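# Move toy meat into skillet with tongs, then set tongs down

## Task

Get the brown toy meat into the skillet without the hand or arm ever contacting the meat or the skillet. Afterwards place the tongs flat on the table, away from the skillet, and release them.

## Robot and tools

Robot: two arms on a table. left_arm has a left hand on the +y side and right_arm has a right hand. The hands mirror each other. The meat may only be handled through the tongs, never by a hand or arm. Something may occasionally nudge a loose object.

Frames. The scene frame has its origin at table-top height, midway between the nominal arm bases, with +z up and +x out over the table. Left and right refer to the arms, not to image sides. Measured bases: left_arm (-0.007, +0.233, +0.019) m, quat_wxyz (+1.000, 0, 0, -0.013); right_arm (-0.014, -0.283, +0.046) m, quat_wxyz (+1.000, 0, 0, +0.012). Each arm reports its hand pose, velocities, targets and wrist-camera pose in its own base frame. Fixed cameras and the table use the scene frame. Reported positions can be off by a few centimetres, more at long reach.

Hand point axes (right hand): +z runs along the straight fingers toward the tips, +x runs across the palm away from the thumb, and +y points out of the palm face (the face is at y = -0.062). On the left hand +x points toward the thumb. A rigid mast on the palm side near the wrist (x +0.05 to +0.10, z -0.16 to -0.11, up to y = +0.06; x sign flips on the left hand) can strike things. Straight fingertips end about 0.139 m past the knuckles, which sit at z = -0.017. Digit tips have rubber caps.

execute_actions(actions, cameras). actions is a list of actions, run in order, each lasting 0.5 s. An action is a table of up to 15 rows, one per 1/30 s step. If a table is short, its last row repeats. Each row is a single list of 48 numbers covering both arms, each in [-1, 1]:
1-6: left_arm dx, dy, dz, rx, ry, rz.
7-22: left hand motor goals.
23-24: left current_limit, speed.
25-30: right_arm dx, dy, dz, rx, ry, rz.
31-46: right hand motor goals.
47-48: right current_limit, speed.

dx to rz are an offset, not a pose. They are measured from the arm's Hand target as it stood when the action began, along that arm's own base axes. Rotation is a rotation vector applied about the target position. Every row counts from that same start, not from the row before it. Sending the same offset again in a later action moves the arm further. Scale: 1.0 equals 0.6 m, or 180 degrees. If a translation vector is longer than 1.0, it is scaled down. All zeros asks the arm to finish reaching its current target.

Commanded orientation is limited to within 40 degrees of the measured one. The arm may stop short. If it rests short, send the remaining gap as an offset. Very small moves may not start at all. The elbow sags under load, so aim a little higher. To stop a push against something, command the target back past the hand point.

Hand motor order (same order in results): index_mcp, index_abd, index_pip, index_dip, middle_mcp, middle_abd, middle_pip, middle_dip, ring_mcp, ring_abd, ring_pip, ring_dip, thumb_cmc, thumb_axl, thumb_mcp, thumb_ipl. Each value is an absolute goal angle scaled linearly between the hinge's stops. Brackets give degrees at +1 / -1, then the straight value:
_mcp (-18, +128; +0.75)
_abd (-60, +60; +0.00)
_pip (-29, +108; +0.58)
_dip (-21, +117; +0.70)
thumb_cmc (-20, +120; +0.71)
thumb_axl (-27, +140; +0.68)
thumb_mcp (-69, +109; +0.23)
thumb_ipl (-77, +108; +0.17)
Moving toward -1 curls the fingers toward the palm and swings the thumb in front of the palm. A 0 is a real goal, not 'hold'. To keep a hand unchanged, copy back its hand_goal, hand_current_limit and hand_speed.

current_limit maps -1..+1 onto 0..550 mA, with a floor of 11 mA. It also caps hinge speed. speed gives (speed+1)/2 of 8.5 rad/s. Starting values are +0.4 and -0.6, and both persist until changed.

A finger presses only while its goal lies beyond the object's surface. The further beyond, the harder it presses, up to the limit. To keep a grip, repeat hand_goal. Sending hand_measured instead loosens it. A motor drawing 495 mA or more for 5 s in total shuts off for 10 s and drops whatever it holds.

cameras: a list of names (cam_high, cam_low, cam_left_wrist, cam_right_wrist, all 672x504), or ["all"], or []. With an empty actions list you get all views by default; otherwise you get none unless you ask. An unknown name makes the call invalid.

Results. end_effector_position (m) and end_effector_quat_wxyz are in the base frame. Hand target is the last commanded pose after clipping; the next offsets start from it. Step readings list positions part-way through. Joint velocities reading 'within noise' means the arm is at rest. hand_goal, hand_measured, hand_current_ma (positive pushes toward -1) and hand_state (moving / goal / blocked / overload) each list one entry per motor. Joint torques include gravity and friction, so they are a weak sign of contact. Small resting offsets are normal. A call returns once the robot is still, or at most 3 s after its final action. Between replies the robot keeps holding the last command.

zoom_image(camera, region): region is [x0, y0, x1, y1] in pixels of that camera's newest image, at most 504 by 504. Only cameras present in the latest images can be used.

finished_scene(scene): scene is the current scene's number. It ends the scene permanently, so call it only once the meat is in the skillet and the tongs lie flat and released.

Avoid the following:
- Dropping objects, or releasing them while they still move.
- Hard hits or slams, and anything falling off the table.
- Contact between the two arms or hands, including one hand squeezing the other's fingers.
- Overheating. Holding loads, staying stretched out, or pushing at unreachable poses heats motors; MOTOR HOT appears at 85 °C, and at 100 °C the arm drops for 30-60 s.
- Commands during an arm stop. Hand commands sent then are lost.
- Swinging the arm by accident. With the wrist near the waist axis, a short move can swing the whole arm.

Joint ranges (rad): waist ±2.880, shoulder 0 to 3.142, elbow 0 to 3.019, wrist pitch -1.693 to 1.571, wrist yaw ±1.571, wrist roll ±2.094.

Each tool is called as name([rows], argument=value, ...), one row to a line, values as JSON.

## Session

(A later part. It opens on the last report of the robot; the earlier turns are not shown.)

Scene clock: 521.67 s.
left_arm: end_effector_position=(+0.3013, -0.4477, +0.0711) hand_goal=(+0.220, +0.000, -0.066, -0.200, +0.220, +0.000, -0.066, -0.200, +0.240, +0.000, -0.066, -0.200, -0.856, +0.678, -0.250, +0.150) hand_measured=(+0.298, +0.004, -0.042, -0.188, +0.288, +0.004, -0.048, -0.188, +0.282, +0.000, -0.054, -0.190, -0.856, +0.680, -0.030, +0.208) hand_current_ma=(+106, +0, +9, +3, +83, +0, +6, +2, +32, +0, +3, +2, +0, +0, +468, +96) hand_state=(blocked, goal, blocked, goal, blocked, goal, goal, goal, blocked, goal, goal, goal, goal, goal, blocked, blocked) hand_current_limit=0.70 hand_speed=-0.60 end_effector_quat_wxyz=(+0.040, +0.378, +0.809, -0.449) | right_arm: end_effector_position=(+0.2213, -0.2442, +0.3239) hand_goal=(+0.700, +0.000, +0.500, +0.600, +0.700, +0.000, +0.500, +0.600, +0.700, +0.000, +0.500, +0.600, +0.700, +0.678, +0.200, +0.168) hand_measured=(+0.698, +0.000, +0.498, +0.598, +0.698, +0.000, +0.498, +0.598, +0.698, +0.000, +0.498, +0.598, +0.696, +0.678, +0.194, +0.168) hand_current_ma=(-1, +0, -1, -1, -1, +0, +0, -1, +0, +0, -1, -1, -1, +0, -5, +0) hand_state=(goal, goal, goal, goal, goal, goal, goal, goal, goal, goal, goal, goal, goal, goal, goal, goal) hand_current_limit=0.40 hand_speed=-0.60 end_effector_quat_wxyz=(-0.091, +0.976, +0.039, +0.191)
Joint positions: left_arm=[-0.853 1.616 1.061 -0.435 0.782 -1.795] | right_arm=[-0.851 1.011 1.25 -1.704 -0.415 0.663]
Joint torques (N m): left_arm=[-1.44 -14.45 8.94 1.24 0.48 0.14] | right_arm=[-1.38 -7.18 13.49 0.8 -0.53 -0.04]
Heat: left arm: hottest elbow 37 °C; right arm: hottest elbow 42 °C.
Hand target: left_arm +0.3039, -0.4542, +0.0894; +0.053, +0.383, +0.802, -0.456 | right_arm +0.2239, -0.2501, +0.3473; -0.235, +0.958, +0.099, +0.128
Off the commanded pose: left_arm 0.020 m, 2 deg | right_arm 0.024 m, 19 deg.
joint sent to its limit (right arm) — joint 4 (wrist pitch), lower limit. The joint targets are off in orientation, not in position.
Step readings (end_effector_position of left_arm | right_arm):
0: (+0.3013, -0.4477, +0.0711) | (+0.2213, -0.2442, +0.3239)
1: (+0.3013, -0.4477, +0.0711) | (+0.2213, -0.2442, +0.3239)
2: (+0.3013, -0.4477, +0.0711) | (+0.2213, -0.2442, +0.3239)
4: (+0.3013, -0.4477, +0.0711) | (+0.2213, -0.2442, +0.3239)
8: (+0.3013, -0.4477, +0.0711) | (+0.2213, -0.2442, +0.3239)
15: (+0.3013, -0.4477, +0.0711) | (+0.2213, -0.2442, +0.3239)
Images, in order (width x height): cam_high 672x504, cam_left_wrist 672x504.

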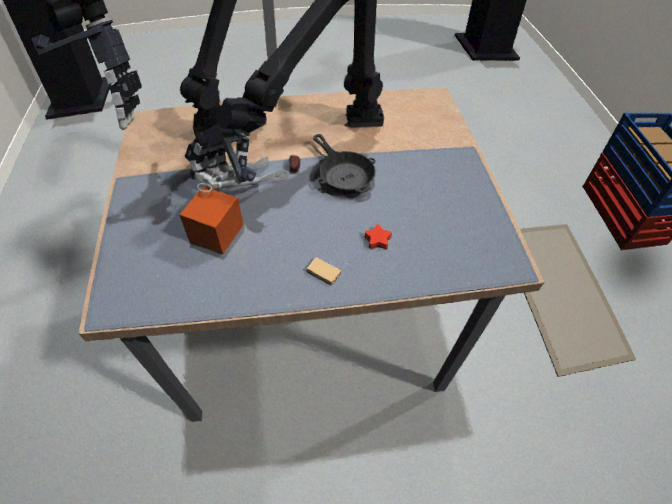

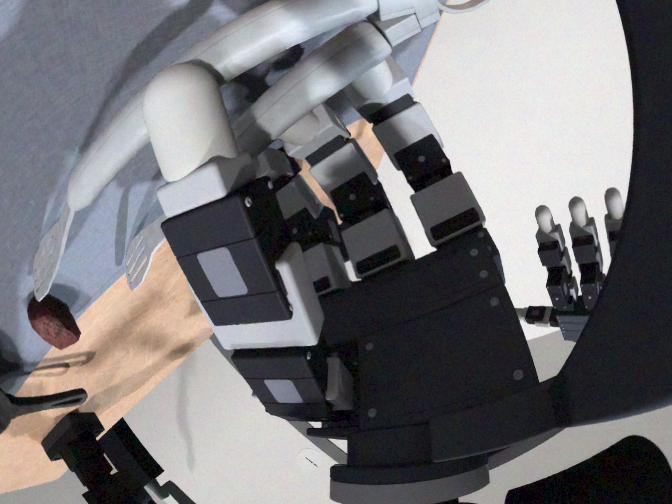

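execute_actions([
  [[0,0,0,0,0,0,0.685,0,-0.226,-0.2,0.685,0,-0.226,-0.2,0.685,0,-0.226,-0.2,-0.643,0.677,0.135,0.168,0.2,-0.3,0,0,0,0,0,0,0.7,0,0.5,0.6,0.7,0,0.5,0.6,0.7,0,0.5,0.6,0.7,0.678,0.2,0.168,0.4,-0.6]],
  [[0,0,0.1,0,0,0,0.685,0,-0.226,-0.2,0.685,0,-0.226,-0.2,0.685,0,-0.226,-0.2,-0.643,0.677,0.135,0.168,0.2,-0.3,0,0,0,0,0,0,0.7,0,0.5,0.6,0.7,0,0.5,0.6,0.7,0,0.5,0.6,0.7,0.678,0.2,0.168,0.4,-0.6]],
  [[-0.03,0,0.1,0,0,0,0.685,0,-0.226,-0.2,0.685,0,-0.226,-0.2,0.685,0,-0.226,-0.2,-0.643,0.677,0.135,0.168,0.2,-0.3,0,0,0,0,0,0,0.7,0,0.5,0.6,0.7,0,0.5,0.6,0.7,0,0.5,0.6,0.7,0.678,0.2,0.168,0.4,-0.6]],
], cameras=["cam_left_wrist","cam_high","cam_low","cam_right_wrist"])

zoom_image(camera="cam_high", region=[160, 110, 300, 250])

zoom_image(camera="cam_low", region=[300, 160, 420, 280])

Scene clock: 554.83 s.
left_arm: end_effector_position=(+0.2785, -0.4379, +0.1819) hand_goal=(+0.686, +0.000, -0.226, -0.200, +0.686, +0.000, -0.226, -0.200, +0.686, +0.000, -0.226, -0.200, -0.642, +0.678, +0.136, +0.168) hand_measured=(+0.674, +0.004, -0.222, -0.196, +0.676, +0.004, -0.222, -0.196, +0.674, +0.000, -0.222, -0.196, -0.640, +0.676, +0.130, +0.170) hand_current_ma=(-3, +0, +0, +0, -2, +0, +0, +0, -3, +0, +0, +0, +0, +0, -1, +0) hand_state=(goal, goal, goal, goal, goal, goal, goal, goal, goal, goal, goal, goal, goal, goal, goal, goal) hand_current_limit=0.20 hand_speed=-0.30 end_effector_quat_wxyz=(+0.036, +0.377, +0.811, -0.446) | right_arm: end_effector_position=(+0.2213, -0.2442, +0.3239) hand_goal=(+0.700, +0.000, +0.500, +0.600, +0.700, +0.000, +0.500, +0.600, +0.700, +0.000, +0.500, +0.600, +0.700, +0.678, +0.200, +0.168) hand_measured=(+0.698, +0.000, +0.498, +0.598, +0.698, +0.000, +0.498, +0.598, +0.698, +0.000, +0.498, +0.598, +0.696, +0.678, +0.194, +0.168) hand_current_ma=(-1, +0, -1, -1, -1, +0, +0, -1, +0, +0, -1, -1, -1, +0, -5, +0) hand_state=(goal, goal, goal, goal, goal, goal, goal, goal, goal, goal, goal, goal, goal, goal, goal, goal) hand_current_limit=0.40 hand_speed=-0.60 end_effector_quat_wxyz=(-0.091, +0.976, +0.039, +0.191)
Joint positions: left_arm=[-0.878 1.444 1.182 -0.719 0.766 -1.822] | right_arm=[-0.851 1.011 1.25 -1.704 -0.415 0.663]
Joint torques (N m): left_arm=[-1.79 -11.11 13.29 1.1 0.46 0.04] | right_arm=[-1.73 -6.89 13.45 0.83 -0.53 -0.06]
Heat: left arm: hottest elbow 37 °C; right arm: hottest elbow 42 °C.
Hand target: left_arm +0.2860, -0.4542, +0.2096; +0.053, +0.383, +0.802, -0.456 | right_arm +0.2239, -0.2501, +0.3473; -0.235, +0.958, +0.099, +0.128
Off the commanded pose: left_arm 0.033 m, 3 deg | right_arm 0.024 m, 19 deg.
joint sent to its limit (right arm) — joint 4 (wrist pitch), lower limit. The joint targets are off in orientation, not in position.
Step readings (end_effector_position of left_arm | right_arm):
0: (+0.3013, -0.4477, +0.0711) | (+0.2213, -0.2442, +0.3239)
1: (+0.3014, -0.4476, +0.0710) | (+0.2213, -0.2442, +0.3239)
2: (+0.3016, -0.4475, +0.0710) | (+0.2213, -0.2442, +0.3239)
4: (+0.3018, -0.4477, +0.0724) | (+0.2213, -0.2442, +0.3239)
8: (+0.3014, -0.4479, +0.0730) | (+0.2213, -0.2442, +0.3239)
15: (+0.3012, -0.4480, +0.0730) | (+0.2213, -0.2442, +0.3239)
16: (+0.3010, -0.4477, +0.0731) | (+0.2213, -0.2442, +0.3239)
17: (+0.2994, -0.4457, +0.0730) | (+0.2213, -0.2442, +0.3239)
19: (+0.2937, -0.4388, +0.0751) | (+0.2213, -0.2442, +0.3239)
23: (+0.2868, -0.4310, +0.0923) | (+0.2213, -0.2442, +0.3239)
30: (+0.2926, -0.4377, +0.1207) | (+0.2213, -0.2442, +0.3239)
31: (+0.2929, -0.4380, +0.1218) | (+0.2213, -0.2442, +0.3239)
32: (+0.2919, -0.4366, +0.1224) | (+0.2213, -0.2442, +0.3239)
34: (+0.2877, -0.4322, +0.1256) | (+0.2213, -0.2442, +0.3239)
38: (+0.2784, -0.4301, +0.1471) | (+0.2213, -0.2442, +0.3239)
45: (+0.2788, -0.4389, +0.1818) | (+0.2213, -0.2442, +0.3239)

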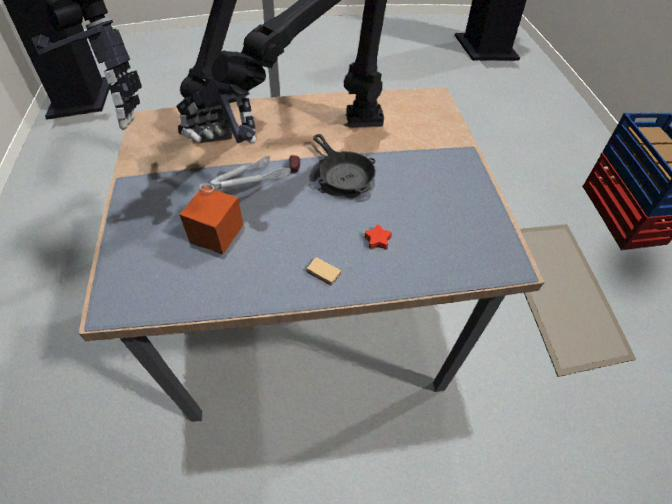

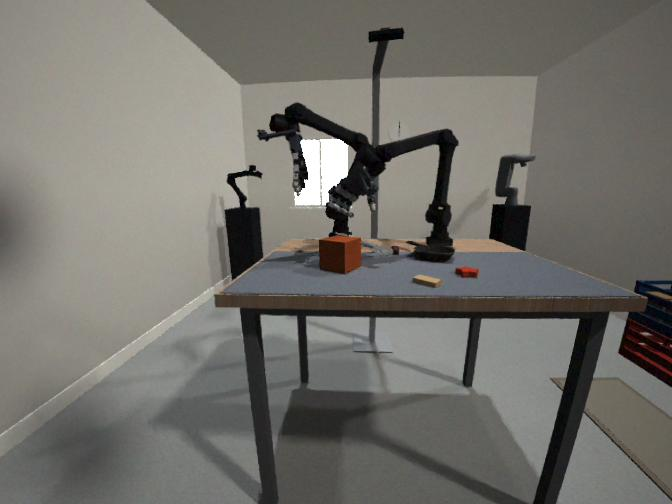

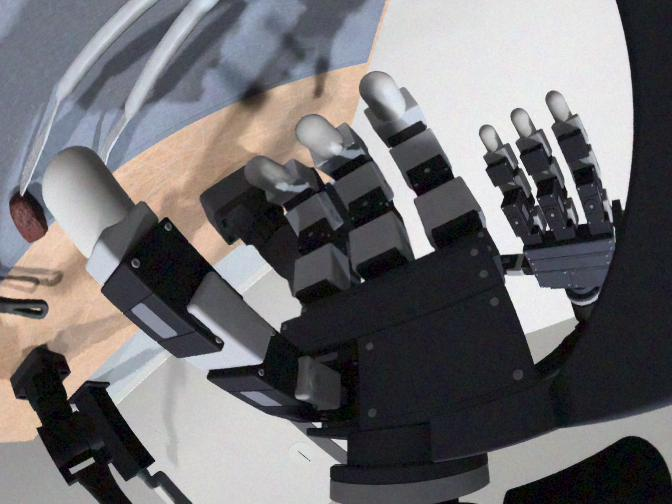

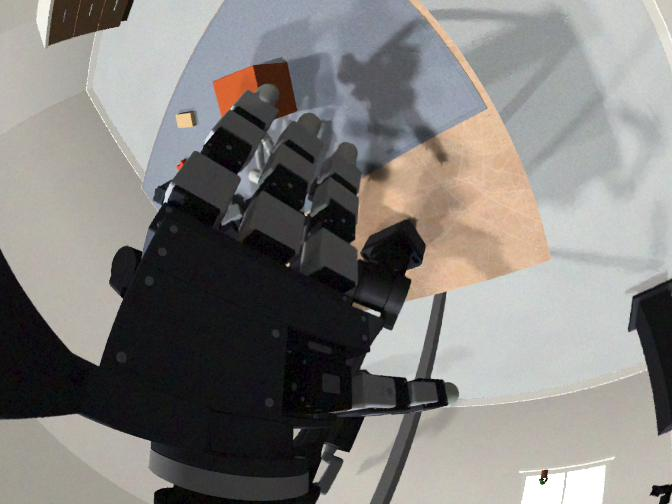

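Scaled by 3.600.

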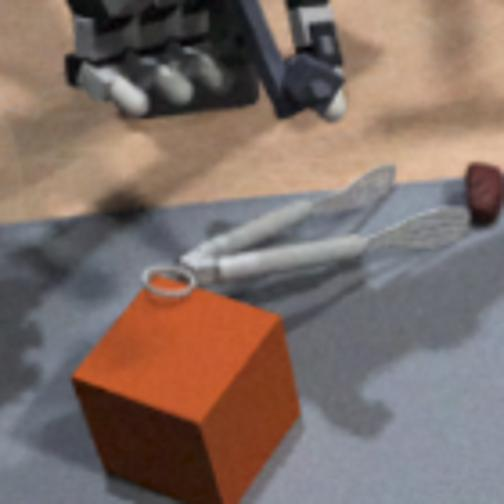

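Scaled by 4.200.

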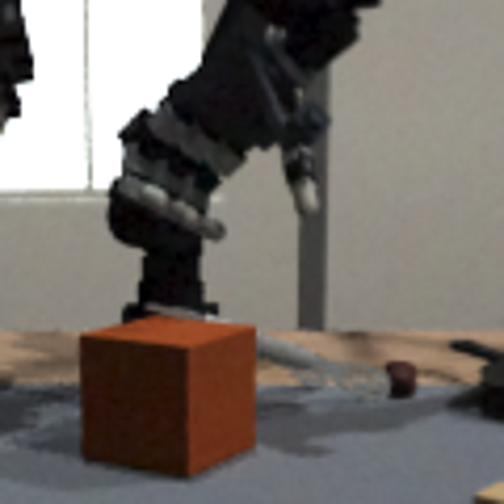

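execute_actions([
  [[0.028,0.054,-0.08,0.01,0.0114,-0.0188,0.97,0,-0.98,0.9,0.97,0,-0.98,0.9,0.97,0,-0.98,0.9,-0.643,0.677,0.135,0.168,0.2,-0.3,0,0,0,0,0,0,0.7,0,0.5,0.6,0.7,0,0.5,0.6,0.7,0,0.5,0.6,0.7,0.678,0.2,0.168,0.4,-0.6]],
  [[0,0,-0.078,0,0,0,0.97,0,-0.98,0.9,0.97,0,-0.98,0.9,0.97,0,-0.98,0.9,-0.643,0.677,0.135,0.168,0.2,-0.3,0,0,0,0,0,0,0.7,0,0.5,0.6,0.7,0,0.5,0.6,0.7,0,0.5,0.6,0.7,0.678,0.2,0.168,0.4,-0.6]],
], cameras=["cam_left_wrist","cam_high","cam_low"])

zoom_image(camera="cam_high", region=[160, 110, 300, 250])

zoom_image(camera="cam_low", region=[300, 160, 420, 280])

Scene clock: 600.60 s.
left_arm: end_effector_position=(+0.2983, -0.4183, +0.1104) hand_goal=(+0.970, +0.000, -0.980, +0.900, +0.970, +0.000, -0.980, +0.900, +0.970, +0.000, -0.980, +0.900, -0.642, +0.678, +0.136, +0.168) hand_measured=(+0.956, +0.004, -0.974, +0.898, +0.958, +0.004, -0.976, +0.898, +0.958, +0.000, -0.974, +0.898, -0.640, +0.676, +0.130, +0.170) hand_current_ma=(-4, +0, +1, +0, -2, +0, +0, +0, -3, +0, +1, +0, +0, +0, -1, +0) hand_state=(goal, goal, goal, goal, goal, goal, goal, goal, goal, goal, goal, goal, goal, goal, goal, goal) hand_current_limit=0.20 hand_speed=-0.30 end_effector_quat_wxyz=(+0.007, +0.392, +0.804, -0.447) | right_arm: end_effector_position=(+0.2213, -0.2442, +0.3239) hand_goal=(+0.700, +0.000, +0.500, +0.600, +0.700, +0.000, +0.500, +0.600, +0.700, +0.000, +0.500, +0.600, +0.700, +0.678, +0.200, +0.168) hand_measured=(+0.698, +0.000, +0.498, +0.598, +0.698, +0.000, +0.498, +0.598, +0.698, +0.000, +0.498, +0.598, +0.696, +0.678, +0.194, +0.168) hand_current_ma=(-1, +0, -1, -1, -1, +0, +0, -1, +0, +0, -1, -1, -1, +0, -5, +0) hand_state=(goal, goal, goal, goal, goal, goal, goal, goal, goal, goal, goal, goal, goal, goal, goal, goal) hand_current_limit=0.40 hand_speed=-0.60 end_effector_quat_wxyz=(-0.091, +0.976, +0.039, +0.191)
Joint positions: left_arm=[-0.804 1.549 1.116 -0.693 0.844 -1.669] | right_arm=[-0.851 1.011 1.25 -1.704 -0.415 0.663]
Joint torques (N m): left_arm=[-0.85 -12.28 8.05 1.78 0.64 0.19] | right_arm=[-1.61 -7.41 13.46 0.85 -0.53 -0.07]
Heat: left arm: hottest elbow 46 °C; right arm: hottest elbow 43 °C.
Hand target: left_arm +0.3027, -0.4217, +0.1147; +0.019, +0.399, +0.798, -0.451 | right_arm +0.2239, -0.2501, +0.3473; -0.235, +0.958, +0.099, +0.128
Off the commanded pose: left_arm 0.007 m, 2 deg | right_arm 0.024 m, 19 deg.
joint sent to its limit (right arm) — joint 4 (wrist pitch), lower limit. The joint targets are off in orientation, not in position.
Step readings (end_effector_position of left_arm | right_arm):
0: (+0.2785, -0.4379, +0.1819) | (+0.2213, -0.2442, +0.3239)
1: (+0.2782, -0.4379, +0.1819) | (+0.2213, -0.2442, +0.3239)
2: (+0.2769, -0.4380, +0.1817) | (+0.2213, -0.2442, +0.3239)
4: (+0.2760, -0.4370, +0.1802) | (+0.2213, -0.2442, +0.3239)
8: (+0.2872, -0.4280, +0.1705) | (+0.2213, -0.2442, +0.3239)
15: (+0.2991, -0.4189, +0.1563) | (+0.2213, -0.2442, +0.3239)
16: (+0.2991, -0.4191, +0.1562) | (+0.2213, -0.2442, +0.3239)
17: (+0.2993, -0.4194, +0.1552) | (+0.2213, -0.2442, +0.3239)
19: (+0.3005, -0.4208, +0.1509) | (+0.2213, -0.2442, +0.3239)
23: (+0.2988, -0.4189, +0.1305) | (+0.2213, -0.2442, +0.3239)
30: (+0.2974, -0.4175, +0.1100) | (+0.2213, -0.2442, +0.3239)
Images, in order (width x height): cam_high 672x504, cam_low 672x504, cam_left_wrist 672x504.

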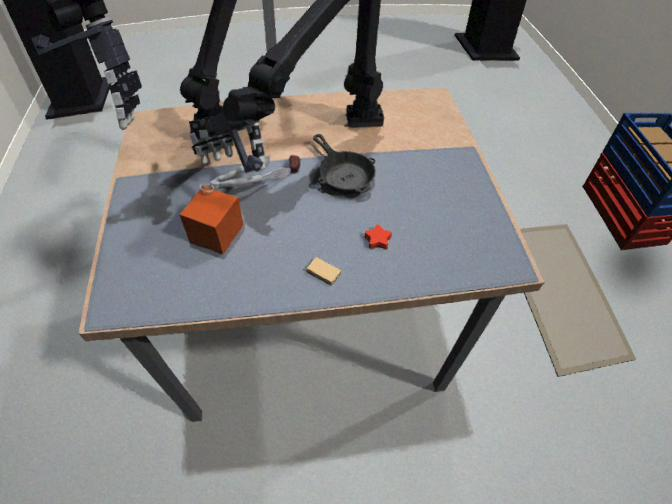

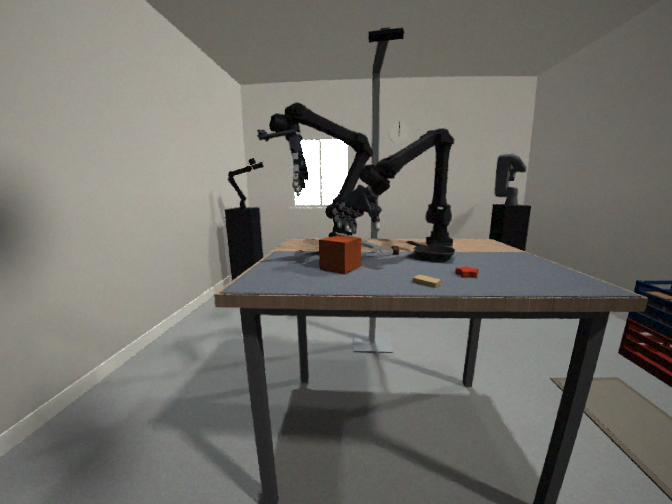

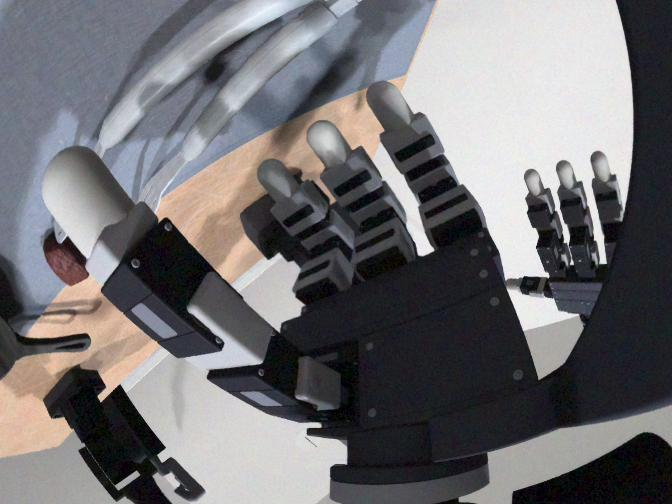

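Scaled by 3.600.

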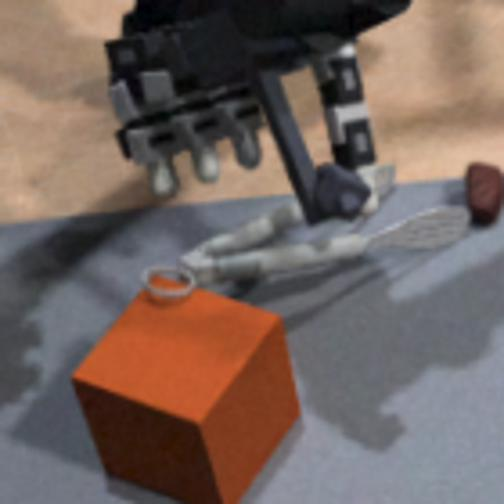

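Scaled by 4.200.

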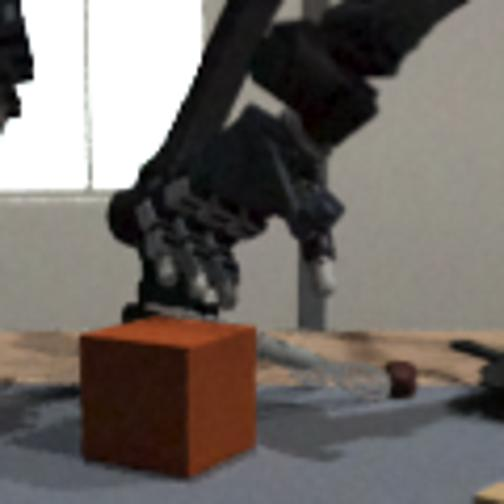

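execute_actions([
  [[0.037,-0.028,-0.013,0,0,0,0.97,0,-0.98,0.9,0.97,0,-0.98,0.9,0.97,0,-0.98,0.9,-0.643,0.677,0.135,0.168,0.2,-0.3,0,0,0,0,0,0,0.7,0,0.5,0.6,0.7,0,0.5,0.6,0.7,0,0.5,0.6,0.7,0.678,0.2,0.168,0.4,-0.6]],
], cameras=["cam_left_wrist","cam_high","cam_low"])

zoom_image(camera="cam_high", region=[160, 110, 300, 250])

Scene clock: 623.23 s.
left_arm: end_effector_position=(+0.2987, -0.4192, +0.0778) hand_goal=(+0.970, +0.000, -0.980, +0.900, +0.970, +0.000, -0.980, +0.900, +0.970, +0.000, -0.980, +0.900, -0.642, +0.678, +0.136, +0.168) hand_measured=(+0.956, +0.004, -0.974, +0.898, +0.958, +0.004, -0.976, +0.898, +0.958, +0.000, -0.974, +0.898, -0.640, +0.676, +0.130, +0.170) hand_current_ma=(-4, +0, +1, +0, -2, +0, +0, +0, -3, +0, +1, +0, +0, +0, -1, +0) hand_state=(goal, goal, goal, goal, goal, goal, goal, goal, goal, goal, goal, goal, goal, goal, goal, goal) hand_current_limit=0.20 hand_speed=-0.30 end_effector_quat_wxyz=(-0.018, +0.387, +0.811, -0.438) | right_arm: end_effector_position=(+0.2213, -0.2442, +0.3239) hand_goal=(+0.700, +0.000, +0.500, +0.600, +0.700, +0.000, +0.500, +0.600, +0.700, +0.000, +0.500, +0.600, +0.700, +0.678, +0.200, +0.168) hand_measured=(+0.698, +0.000, +0.498, +0.598, +0.698, +0.000, +0.498, +0.598, +0.698, +0.000, +0.498, +0.598, +0.696, +0.678, +0.194, +0.168) hand_current_ma=(-1, +0, -1, -1, -1, +0, +0, -1, +0, +0, -1, -1, -1, +0, -5, +0) hand_state=(goal, goal, goal, goal, goal, goal, goal, goal, goal, goal, goal, goal, goal, goal, goal, goal) hand_current_limit=0.40 hand_speed=-0.60 end_effector_quat_wxyz=(-0.091, +0.976, +0.039, +0.191)
Joint positions: left_arm=[-0.804 1.621 1.121 -0.69 0.846 -1.657] | right_arm=[-0.851 1.011 1.25 -1.704 -0.415 0.663]
Joint torques (N m): left_arm=[-0.03 -13.1 12.45 1.43 0.69 0.19] | right_arm=[-1.55 -6.65 13.5 0.77 -0.48 -0.03]
Heat: left arm: hottest elbow 42 °C; right arm: hottest elbow 43 °C.
Hand target: left_arm +0.3250, -0.4386, +0.1070; +0.019, +0.399, +0.798, -0.451 | right_arm +0.2239, -0.2501, +0.3473; -0.235, +0.958, +0.099, +0.128
Off the commanded pose: left_arm 0.044 m, 5 deg | right_arm 0.024 m, 19 deg.
joint sent to its limit (right arm) — joint 4 (wrist pitch), lower limit. The joint targets are off in orientation, not in position.
Step readings (end_effector_position of left_arm | right_arm):
0: (+0.2983, -0.4183, +0.1104) | (+0.2213, -0.2442, +0.3239)
1: (+0.2983, -0.4184, +0.1104) | (+0.2213, -0.2442, +0.3239)
2: (+0.2983, -0.4184, +0.1097) | (+0.2213, -0.2442, +0.3239)
4: (+0.2984, -0.4189, +0.1061) | (+0.2213, -0.2442, +0.3239)
8: (+0.2979, -0.4184, +0.0892) | (+0.2213, -0.2442, +0.3239)
15: (+0.2973, -0.4177, +0.0760) | (+0.2213, -0.2442, +0.3239)
Images, in order (width x height): cam_high 672x504, cam_low 672x504, cam_left_wrist 672x504.

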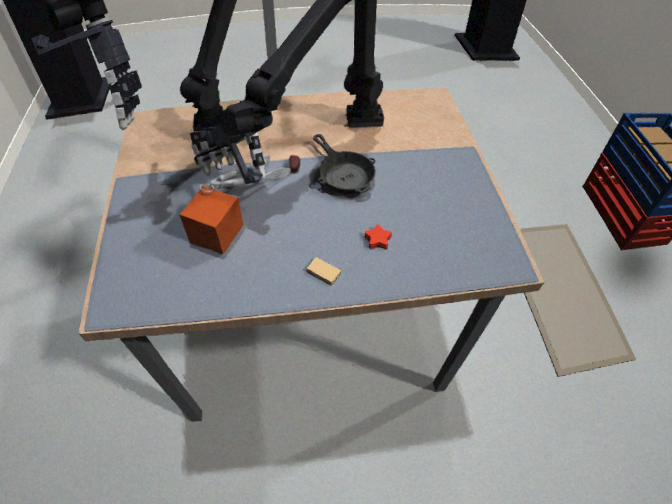

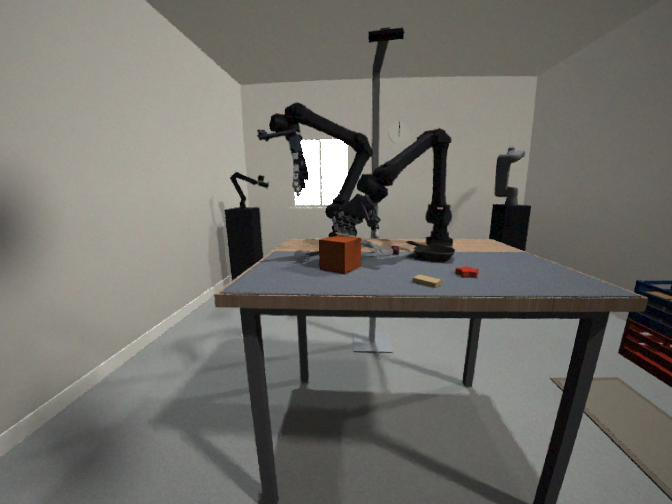

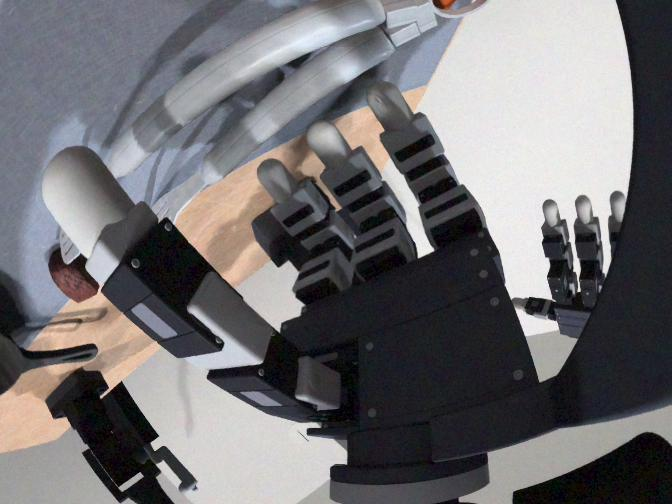

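Scaled by 3.600.

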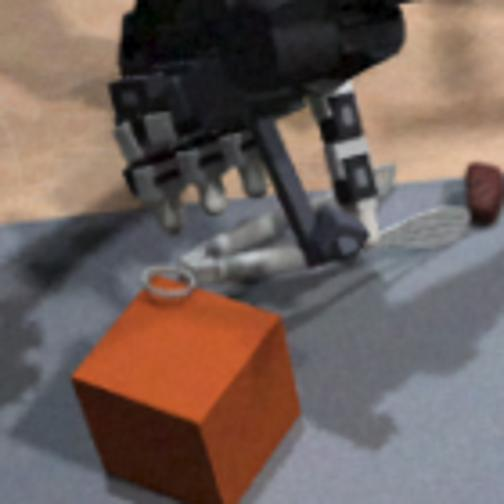

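execute_actions([
  [[0.035,-0.03,0.04,0,0,0,0.97,0,-0.98,0.9,0.97,0,-0.98,0.9,0.97,0,-0.98,0.9,-0.643,0.677,0.135,0.168,0.2,-0.3,0,0,0,0,0,0,0.7,0,0.5,0.6,0.7,0,0.5,0.6,0.7,0,0.5,0.6,0.7,0.678,0.2,0.168,0.4,-0.6]],
], cameras=[])

Scene clock: 628.83 s.
left_arm: end_effector_position=(+0.3255, -0.4437, +0.1070) hand_goal=(+0.970, +0.000, -0.980, +0.900, +0.970, +0.000, -0.980, +0.900, +0.970, +0.000, -0.980, +0.900, -0.642, +0.678, +0.136, +0.168) hand_measured=(+0.956, +0.004, -0.974, +0.898, +0.958, +0.004, -0.976, +0.898, +0.958, +0.000, -0.974, +0.898, -0.640, +0.676, +0.130, +0.170) hand_current_ma=(-4, +0, +1, +0, -2, +0, +0, +0, -3, +0, +1, +0, +0, +0, -1, +0) hand_state=(goal, goal, goal, goal, goal, goal, goal, goal, goal, goal, goal, goal, goal, goal, goal, goal) hand_current_limit=0.20 hand_speed=-0.30 end_effector_quat_wxyz=(-0.005, +0.391, +0.806, -0.443) | right_arm: end_effector_position=(+0.2213, -0.2442, +0.3239) hand_goal=(+0.700, +0.000, +0.500, +0.600, +0.700, +0.000, +0.500, +0.600, +0.700, +0.000, +0.500, +0.600, +0.700, +0.678, +0.200, +0.168) hand_measured=(+0.698, +0.000, +0.498, +0.598, +0.698, +0.000, +0.498, +0.598, +0.698, +0.000, +0.498, +0.598, +0.696, +0.678, +0.194, +0.168) hand_current_ma=(-1, +0, -1, -1, -1, +0, +0, -1, +0, +0, -1, -1, -1, +0, -5, +0) hand_state=(goal, goal, goal, goal, goal, goal, goal, goal, goal, goal, goal, goal, goal, goal, goal, goal) hand_current_limit=0.40 hand_speed=-0.60 end_effector_quat_wxyz=(-0.091, +0.976, +0.039, +0.191)
Joint positions: left_arm=[-0.8 1.658 1.247 -0.753 0.848 -1.653] | right_arm=[-0.851 1.011 1.25 -1.704 -0.415 0.663]
Joint torques (N m): left_arm=[-0.03 -13.27 12.62 0.76 0.7 0.19] | right_arm=[-1.96 -7.53 13.74 0.8 -0.53 -0.04]
Heat: left arm: hottest elbow 42 °C; right arm: hottest elbow 43 °C.
Hand target: left_arm +0.3460, -0.4566, +0.1309; +0.019, +0.399, +0.798, -0.451 | right_arm +0.2239, -0.2501, +0.3473; -0.235, +0.958, +0.099, +0.128
Off the commanded pose: left_arm 0.034 m, 3 deg | right_arm 0.024 m, 19 deg.
joint sent to its limit (right arm) — joint 4 (wrist pitch), lower limit. The joint targets are off in orientation, not in position.
Step readings (end_effector_position of left_arm | right_arm):
0: (+0.2988, -0.4192, +0.0778) | (+0.2213, -0.2442, +0.3239)
1: (+0.2991, -0.4195, +0.0783) | (+0.2213, -0.2442, +0.3239)
2: (+0.3000, -0.4202, +0.0796) | (+0.2213, -0.2442, +0.3239)
4: (+0.3039, -0.4240, +0.0854) | (+0.2213, -0.2442, +0.3239)
8: (+0.3186, -0.4379, +0.1051) | (+0.2213, -0.2442, +0.3239)
15: (+0.3268, -0.4451, +0.1173) | (+0.2213, -0.2442, +0.3239)
No camera images: "cameras" was empty.

execute_actions([
  [[-0.027,0.021,-0.076,0,0,0,0.97,0,-0.98,0.9,0.97,0,-0.98,0.9,0.97,0,-0.98,0.9,-0.643,0.677,0.135,0.168,0.2,-0.3,0,0,0,0,0,0,0.7,0,0.5,0.6,0.7,0,0.5,0.6,0.7,0,0.5,0.6,0.7,0.678,0.2,0.168,0.4,-0.6]],
], cameras=["cam_left_wrist","cam_high"])

zoom_image(camera="cam_high", region=[160, 110, 300, 250])

Scene clock: 634.17 s.
left_arm: end_effector_position=(+0.3250, -0.4432, +0.0855) hand_goal=(+0.970, +0.000, -0.980, +0.900, +0.970, +0.000, -0.980, +0.900, +0.970, +0.000, -0.980, +0.900, -0.642, +0.678, +0.136, +0.168) hand_measured=(+0.956, +0.004, -0.974, +0.898, +0.958, +0.004, -0.976, +0.898, +0.958, +0.000, -0.974, +0.898, -0.640, +0.676, +0.130, +0.170) hand_current_ma=(-4, +0, +1, +0, -2, +0, +0, +0, -3, +0, +1, +0, +0, +0, -1, +0) hand_state=(goal, goal, goal, goal, goal, goal, goal, goal, goal, goal, goal, goal, goal, goal, goal, goal) hand_current_limit=0.20 hand_speed=-0.30 end_effector_quat_wxyz=(+0.011, +0.398, +0.800, -0.449) | right_arm: end_effector_position=(+0.2213, -0.2442, +0.3239) hand_goal=(+0.700, +0.000, +0.500, +0.600, +0.700, +0.000, +0.500, +0.600, +0.700, +0.000, +0.500, +0.600, +0.700, +0.678, +0.200, +0.168) hand_measured=(+0.698, +0.000, +0.498, +0.598, +0.698, +0.000, +0.498, +0.598, +0.698, +0.000, +0.498, +0.598, +0.696, +0.678, +0.194, +0.168) hand_current_ma=(-1, +0, -1, -1, -1, +0, +0, -1, +0, +0, -1, -1, -1, +0, -5, +0) hand_state=(goal, goal, goal, goal, goal, goal, goal, goal, goal, goal, goal, goal, goal, goal, goal, goal) hand_current_limit=0.40 hand_speed=-0.60 end_effector_quat_wxyz=(-0.091, +0.976, +0.039, +0.191)
Joint positions: left_arm=[-0.8 1.662 1.181 -0.644 0.848 -1.651] | right_arm=[-0.851 1.011 1.25 -1.704 -0.415 0.663]
Joint torques (N m): left_arm=[-0.56 -13.04 7.61 1.8 0.61 0.13] | right_arm=[-1.73 -6.89 13.38 0.77 -0.52 -0.05]
Heat: left arm: hottest elbow 43 °C; right arm: hottest elbow 43 °C.
Hand target: left_arm +0.3297, -0.4440, +0.0852; +0.019, +0.399, +0.798, -0.451 | right_arm +0.2239, -0.2501, +0.3473; -0.235, +0.958, +0.099, +0.128
Off the commanded pose: left_arm 0.005 m, 1 deg | right_arm 0.024 m, 19 deg.
joint sent to its limit (right arm) — joint 4 (wrist pitch), lower limit. The joint targets are off in orientation, not in position.
Step readings (end_effector_position of left_arm | right_arm):
0: (+0.3255, -0.4437, +0.1070) | (+0.2213, -0.2442, +0.3239)
1: (+0.3255, -0.4437, +0.1070) | (+0.2213, -0.2442, +0.3239)
2: (+0.3262, -0.4444, +0.1073) | (+0.2213, -0.2442, +0.3239)
4: (+0.3293, -0.4476, +0.1065) | (+0.2213, -0.2442, +0.3239)
8: (+0.3281, -0.4464, +0.0961) | (+0.2213, -0.2442, +0.3239)
15: (+0.3242, -0.4423, +0.0851) | (+0.2213, -0.2442, +0.3239)
Images, in order (width x height): cam_high 672x504, cam_left_wrist 672x504.

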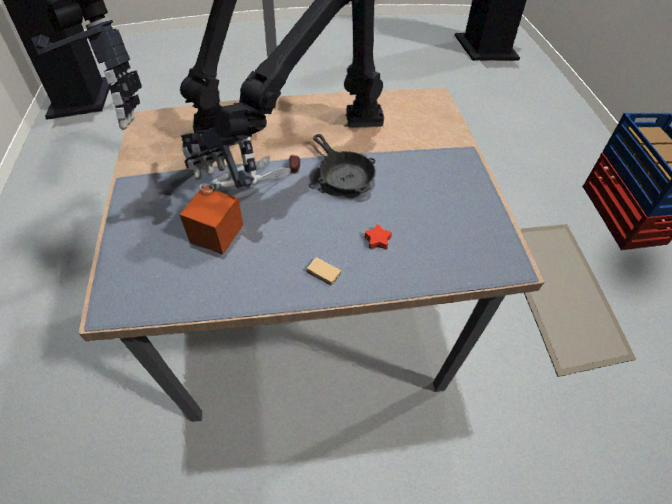

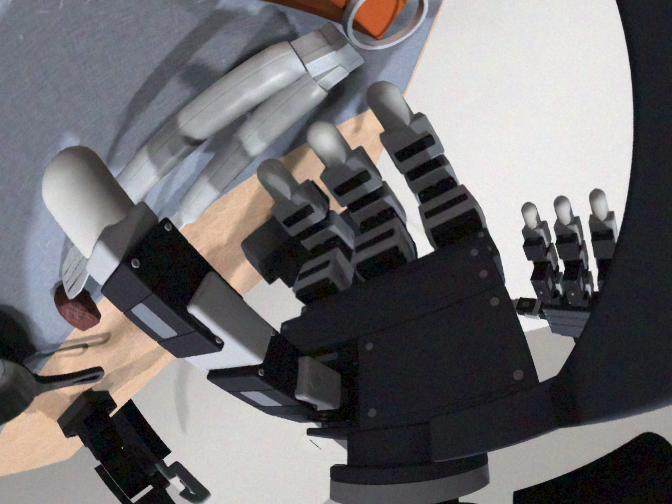

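Scaled by 3.600.

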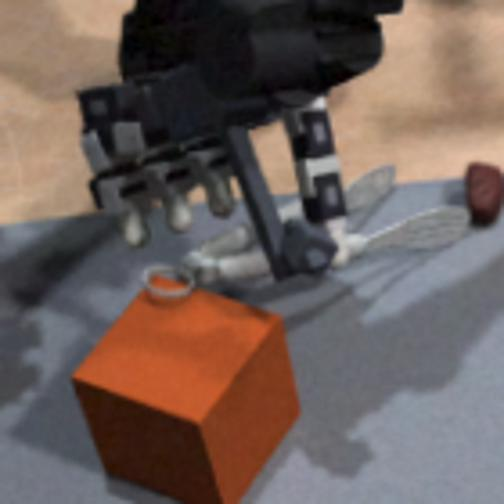

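execute_actions([
  [[-0.0245,0.032,0.005,0,0,0,0.97,0,-0.98,0.9,0.97,0,-0.98,0.9,0.97,0,-0.98,0.9,-0.857,0.677,0.135,0.168,0.2,-0.3,0,0,0,0,0,0,0.7,0,0.5,0.6,0.7,0,0.5,0.6,0.7,0,0.5,0.6,0.7,0.678,0.2,0.168,0.4,-0.6]],
  [[0,0,-0.04,0,0,0,0.97,0,-0.98,0.9,0.97,0,-0.98,0.9,0.97,0,-0.98,0.9,-0.857,0.677,0.135,0.168,0.2,-0.3,0,0,0,0,0,0,0.7,0,0.5,0.6,0.7,0,0.5,0.6,0.7,0,0.5,0.6,0.7,0.678,0.2,0.168,0.4,-0.6]],
], cameras=["cam_left_wrist","cam_high"])

zoom_image(camera="cam_high", region=[160, 110, 300, 250])

Scene clock: 647.07 s.
left_arm: end_effector_position=(+0.3087, -0.4263, +0.0677) hand_goal=(+0.970, +0.000, -0.980, +0.900, +0.970, +0.000, -0.980, +0.900, +0.970, +0.000, -0.980, +0.900, -0.856, +0.678, +0.136, +0.168) hand_measured=(+0.956, +0.004, -0.974, +0.898, +0.958, +0.004, -0.976, +0.898, +0.958, +0.000, -0.974, +0.898, -0.844, +0.676, +0.130, +0.170) hand_current_ma=(-4, +0, +1, +0, -2, +0, +0, +0, -3, +0, +1, +0, +3, +0, -1, +0) hand_state=(goal, goal, goal, goal, goal, goal, goal, goal, goal, goal, goal, goal, goal, goal, goal, goal) hand_current_limit=0.20 hand_speed=-0.30 end_effector_quat_wxyz=(+0.012, +0.399, +0.799, -0.450) | right_arm: end_effector_position=(+0.2213, -0.2442, +0.3239) hand_goal=(+0.700, +0.000, +0.500, +0.600, +0.700, +0.000, +0.500, +0.600, +0.700, +0.000, +0.500, +0.600, +0.700, +0.678, +0.200, +0.168) hand_measured=(+0.698, +0.000, +0.498, +0.598, +0.698, +0.000, +0.498, +0.598, +0.698, +0.000, +0.498, +0.598, +0.696, +0.678, +0.194, +0.168) hand_current_ma=(-1, +0, -1, -1, -1, +0, +0, -1, +0, +0, -1, -1, -1, +0, -5, +0) hand_state=(goal, goal, goal, goal, goal, goal, goal, goal, goal, goal, goal, goal, goal, goal, goal, goal) hand_current_limit=0.40 hand_speed=-0.60 end_effector_quat_wxyz=(-0.091, +0.976, +0.039, +0.191)
Joint positions: left_arm=[-0.799 1.63 1.085 -0.579 0.849 -1.648] | right_arm=[-0.851 1.011 1.25 -1.704 -0.415 0.663]
Joint torques (N m): left_arm=[-0.03 -12.04 7.27 1.84 0.68 0.2] | right_arm=[-1.67 -6.95 13.53 0.7 -0.54 -0.07]
Heat: left arm: hottest elbow 42 °C; right arm: hottest elbow 43 °C.
Hand target: left_arm +0.3151, -0.4249, +0.0644; +0.019, +0.399, +0.798, -0.451 | right_arm +0.2239, -0.2501, +0.3473; -0.235, +0.958, +0.099, +0.128
Off the commanded pose: left_arm 0.007 m, 1 deg | right_arm 0.024 m, 19 deg.
joint sent to its limit (right arm) — joint 4 (wrist pitch), lower limit. The joint targets are off in orientation, not in position.
Step readings (end_effector_position of left_arm | right_arm):
0: (+0.3250, -0.4432, +0.0855) | (+0.2213, -0.2442, +0.3239)
1: (+0.3248, -0.4429, +0.0852) | (+0.2213, -0.2442, +0.3239)
2: (+0.3242, -0.4423, +0.0843) | (+0.2213, -0.2442, +0.3239)
4: (+0.3199, -0.4379, +0.0805) | (+0.2213, -0.2442, +0.3239)
8: (+0.3095, -0.4271, +0.0726) | (+0.2213, -0.2442, +0.3239)
15: (+0.3077, -0.4254, +0.0750) | (+0.2213, -0.2442, +0.3239)
16: (+0.3079, -0.4255, +0.0756) | (+0.2213, -0.2442, +0.3239)
17: (+0.3082, -0.4260, +0.0754) | (+0.2213, -0.2442, +0.3239)
19: (+0.3095, -0.4272, +0.0741) | (+0.2213, -0.2442, +0.3239)
23: (+0.3081, -0.4256, +0.0689) | (+0.2213, -0.2442, +0.3239)
30: (+0.3085, -0.4261, +0.0676) | (+0.2213, -0.2442, +0.3239)
Images, in order (width x height): cam_high 672x504, cam_left_wrist 672x504.

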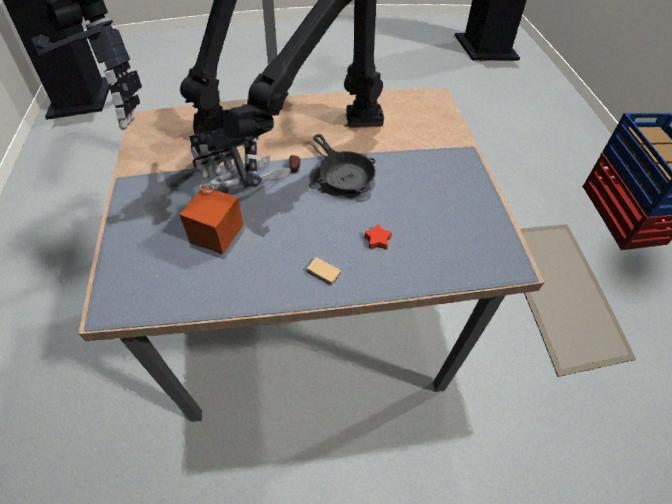

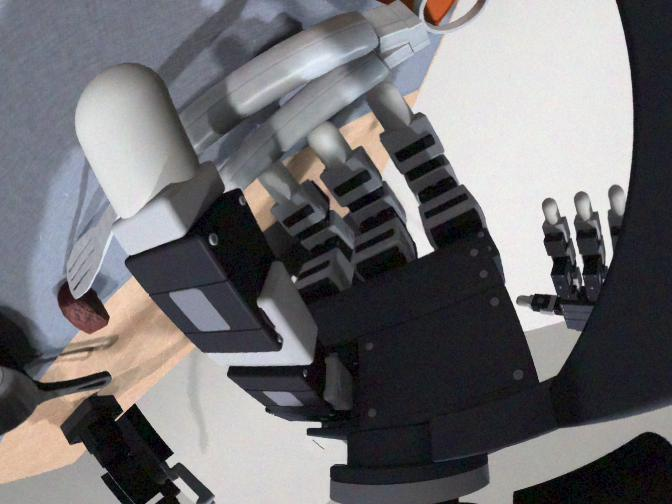

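Scaled by 3.600.

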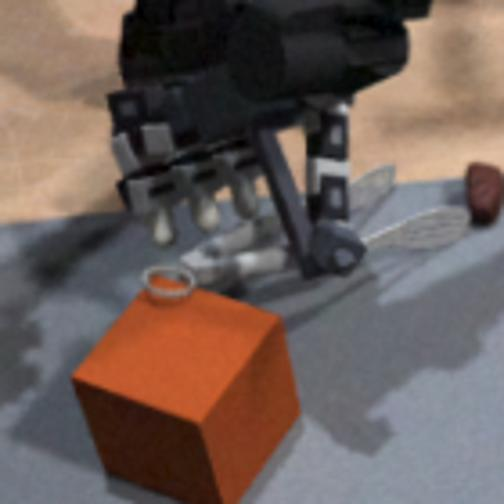

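execute_actions([
  [[0,0,-0.043,0,0,0,0.97,0,-0.98,0.9,0.97,0,-0.98,0.9,0.97,0,-0.98,0.9,-0.857,0.677,0.135,0.168,0.2,-0.3,0,0,0,0,0,0,0.7,0,0.5,0.6,0.7,0,0.5,0.6,0.7,0,0.5,0.6,0.7,0.678,0.2,0.168,0.4,-0.6]],
], cameras=["cam_left_wrist","cam_high"])

zoom_image(camera="cam_high", region=[160, 110, 300, 250])

Scene clock: 652.60 s.
left_arm: end_effector_position=(+0.3072, -0.4248, +0.0364) hand_goal=(+0.970, +0.000, -0.980, +0.900, +0.970, +0.000, -0.980, +0.900, +0.970, +0.000, -0.980, +0.900, -0.856, +0.678, +0.136, +0.168) hand_measured=(+0.956, +0.004, -0.974, +0.898, +0.958, +0.004, -0.976, +0.898, +0.958, +0.000, -0.974, +0.898, -0.844, +0.676, +0.130, +0.170) hand_current_ma=(-4, +0, +1, +0, -2, +0, +0, +0, -3, +0, +1, +0, +3, +0, -1, +0) hand_state=(goal, goal, goal, goal, goal, goal, goal, goal, goal, goal, goal, goal, goal, goal, goal, goal) hand_current_limit=0.20 hand_speed=-0.30 end_effector_quat_wxyz=(+0.007, +0.398, +0.801, -0.448) | right_arm: end_effector_position=(+0.2213, -0.2442, +0.3239) hand_goal=(+0.700, +0.000, +0.500, +0.600, +0.700, +0.000, +0.500, +0.600, +0.700, +0.000, +0.500, +0.600, +0.700, +0.678, +0.200, +0.168) hand_measured=(+0.698, +0.000, +0.498, +0.598, +0.698, +0.000, +0.498, +0.598, +0.698, +0.000, +0.498, +0.598, +0.696, +0.678, +0.194, +0.168) hand_current_ma=(-1, +0, -1, -1, -1, +0, +0, -1, +0, +0, -1, -1, -1, +0, -5, +0) hand_state=(goal, goal, goal, goal, goal, goal, goal, goal, goal, goal, goal, goal, goal, goal, goal, goal) hand_current_limit=0.40 hand_speed=-0.60 end_effector_quat_wxyz=(-0.091, +0.976, +0.039, +0.191)
Joint positions: left_arm=[-0.799 1.677 1.052 -0.51 0.85 -1.648] | right_arm=[-0.851 1.011 1.25 -1.704 -0.415 0.663]
Joint torques (N m): left_arm=[-0.03 -13.04 7.16 1.77 0.66 0.19] | right_arm=[-1.03 -7.3 13.59 0.7 -0.51 -0.03]
Heat: left arm: hottest elbow 41 °C; right arm: hottest elbow 43 °C.
Hand target: left_arm +0.3149, -0.4248, +0.0384; +0.019, +0.399, +0.798, -0.451 | right_arm +0.2239, -0.2501, +0.3473; -0.235, +0.958, +0.099, +0.128
Off the commanded pose: left_arm 0.008 m, 1 deg | right_arm 0.024 m, 19 deg.
joint sent to its limit (right arm) — joint 4 (wrist pitch), lower limit. The joint targets are off in orientation, not in position.
Step readings (end_effector_position of left_arm | right_arm):
0: (+0.3087, -0.4263, +0.0677) | (+0.2213, -0.2442, +0.3239)
1: (+0.3088, -0.4264, +0.0674) | (+0.2213, -0.2442, +0.3239)
2: (+0.3093, -0.4269, +0.0667) | (+0.2213, -0.2442, +0.3239)
4: (+0.3105, -0.4282, +0.0633) | (+0.2213, -0.2442, +0.3239)
8: (+0.3091, -0.4268, +0.0491) | (+0.2213, -0.2442, +0.3239)
15: (+0.3066, -0.4242, +0.0362) | (+0.2213, -0.2442, +0.3239)
Images, in order (width x height): cam_high 672x504, cam_left_wrist 672x504.

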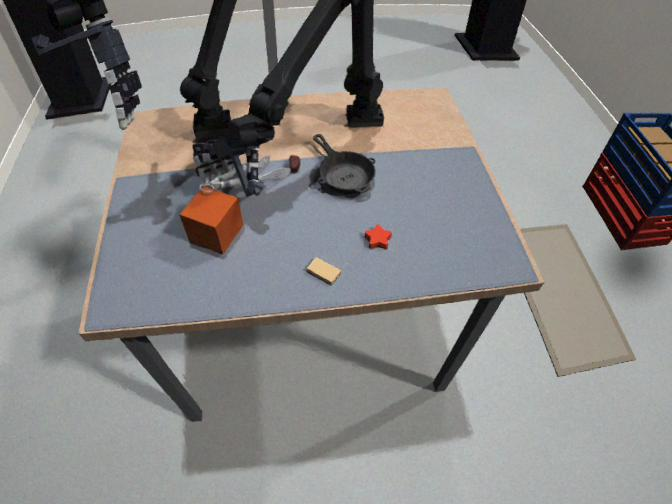

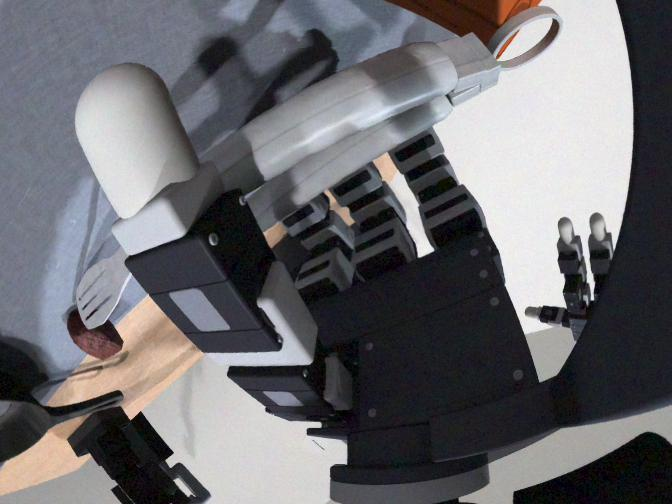

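Scaled by 3.600.

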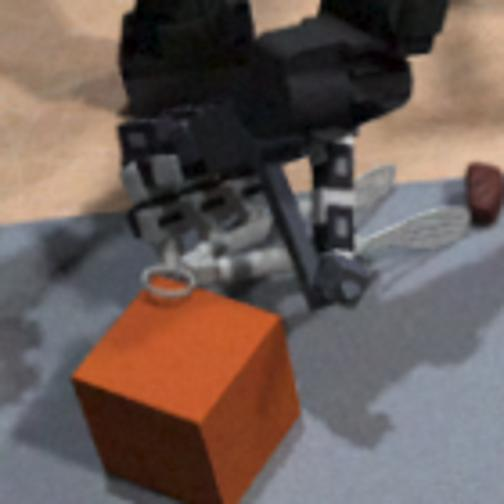

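execute_actions([
  [[0,0,0,0,0,0,0.8,0,-0.98,0.9,0.8,0,-0.98,0.9,0.8,0,-0.98,0.9,-0.857,0.677,0.0,0.168,0.2,-0.5,0,0,0,0,0,0,0.7,0,0.5,0.6,0.7,0,0.5,0.6,0.7,0,0.5,0.6,0.7,0.678,0.2,0.168,0.4,-0.6]],
  [[0,0,0,0,0,0,0.7,0,-0.98,0.9,0.7,0,-0.98,0.9,0.7,0,-0.98,0.9,-0.857,0.677,-0.1,0.168,0.2,-0.5,0,0,0,0,0,0,0.7,0,0.5,0.6,0.7,0,0.5,0.6,0.7,0,0.5,0.6,0.7,0.678,0.2,0.168,0.4,-0.6]],
], cameras=["cam_left_wrist","cam_high"])

zoom_image(camera="cam_high", region=[160, 110, 300, 250])

Scene clock: 658.13 s.
left_arm: end_effector_position=(+0.3077, -0.4244, +0.0364) hand_goal=(+0.700, +0.000, -0.980, +0.900, +0.700, +0.000, -0.980, +0.900, +0.700, +0.000, -0.980, +0.900, -0.856, +0.678, -0.100, +0.168) hand_measured=(+0.698, +0.004, -0.974, +0.898, +0.698, +0.004, -0.976, +0.898, +0.698, +0.000, -0.974, +0.898, -0.844, +0.678, -0.096, +0.170) hand_current_ma=(+0, +0, +1, +0, +0, +0, +0, +0, +0, +0, +1, +0, +2, +0, +0, +0) hand_state=(goal, goal, goal, goal, goal, goal, goal, goal, goal, goal, goal, goal, goal, goal, goal, goal) hand_current_limit=0.20 hand_speed=-0.50 end_effector_quat_wxyz=(+0.008, +0.397, +0.801, -0.448) | right_arm: end_effector_position=(+0.2213, -0.2442, +0.3239) hand_goal=(+0.700, +0.000, +0.500, +0.600, +0.700, +0.000, +0.500, +0.600, +0.700, +0.000, +0.500, +0.600, +0.700, +0.678, +0.200, +0.168) hand_measured=(+0.698, +0.000, +0.498, +0.598, +0.698, +0.000, +0.498, +0.598, +0.698, +0.000, +0.498, +0.598, +0.696, +0.678, +0.194, +0.168) hand_current_ma=(-1, +0, -1, -1, -1, +0, +0, -1, +0, +0, -1, -1, -1, +0, -5, +0) hand_state=(goal, goal, goal, goal, goal, goal, goal, goal, goal, goal, goal, goal, goal, goal, goal, goal) hand_current_limit=0.40 hand_speed=-0.60 end_effector_quat_wxyz=(-0.091, +0.976, +0.039, +0.191)
Joint positions: left_arm=[-0.798 1.677 1.052 -0.51 0.849 -1.648] | right_arm=[-0.851 1.011 1.25 -1.704 -0.415 0.663]
Joint torques (N m): left_arm=[-0.09 -12.92 7.19 1.8 0.66 0.2] | right_arm=[-1.44 -7.06 13.61 0.77 -0.5 -0.06]
Heat: left arm: hottest elbow 41 °C; right arm: hottest elbow 43 °C.
Hand target: left_arm +0.3150, -0.4248, +0.0384; +0.019, +0.399, +0.798, -0.451 | right_arm +0.2239, -0.2501, +0.3473; -0.235, +0.958, +0.099, +0.128
Off the commanded pose: left_arm 0.007 m, 1 deg | right_arm 0.024 m, 19 deg.
joint sent to its limit (right arm) — joint 4 (wrist pitch), lower limit. The joint targets are off in orientation, not in position.
Step readings (end_effector_position of left_arm | right_arm):
0: (+0.3072, -0.4248, +0.0364) | (+0.2213, -0.2442, +0.3239)
1: (+0.3072, -0.4248, +0.0364) | (+0.2213, -0.2442, +0.3239)
2: (+0.3071, -0.4249, +0.0365) | (+0.2213, -0.2442, +0.3239)
4: (+0.3071, -0.4249, +0.0365) | (+0.2213, -0.2442, +0.3239)
8: (+0.3072, -0.4248, +0.0364) | (+0.2213, -0.2442, +0.3239)
15: (+0.3072, -0.4248, +0.0364) | (+0.2213, -0.2442, +0.3239)
16: (+0.3071, -0.4249, +0.0365) | (+0.2213, -0.2442, +0.3239)
17: (+0.3071, -0.4249, +0.0365) | (+0.2213, -0.2442, +0.3239)
19: (+0.3072, -0.4248, +0.0364) | (+0.2213, -0.2442, +0.3239)
23: (+0.3077, -0.4244, +0.0364) | (+0.2213, -0.2442, +0.3239)
30: (+0.3077, -0.4244, +0.0364) | (+0.2213, -0.2442, +0.3239)
Images, in order (width x height): cam_high 672x504, cam_left_wrist 672x504.

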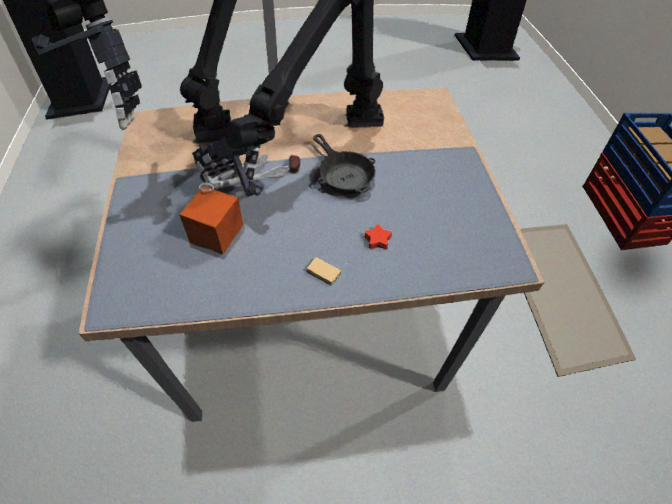

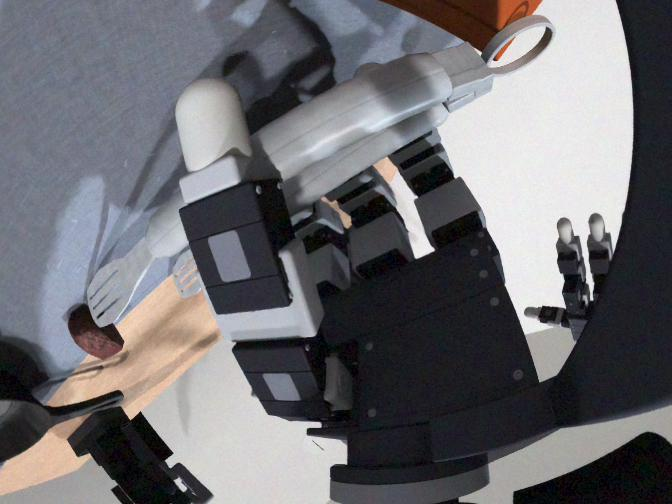

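Scaled by 3.600.

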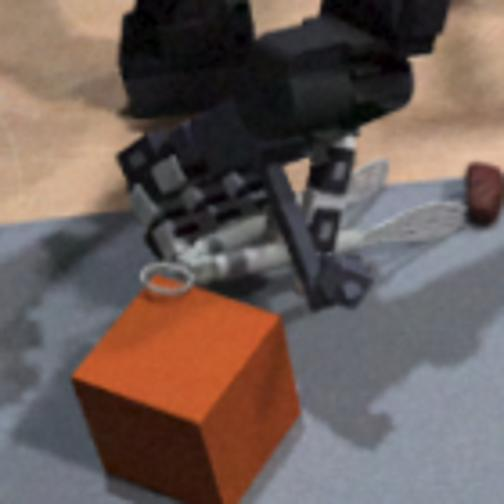

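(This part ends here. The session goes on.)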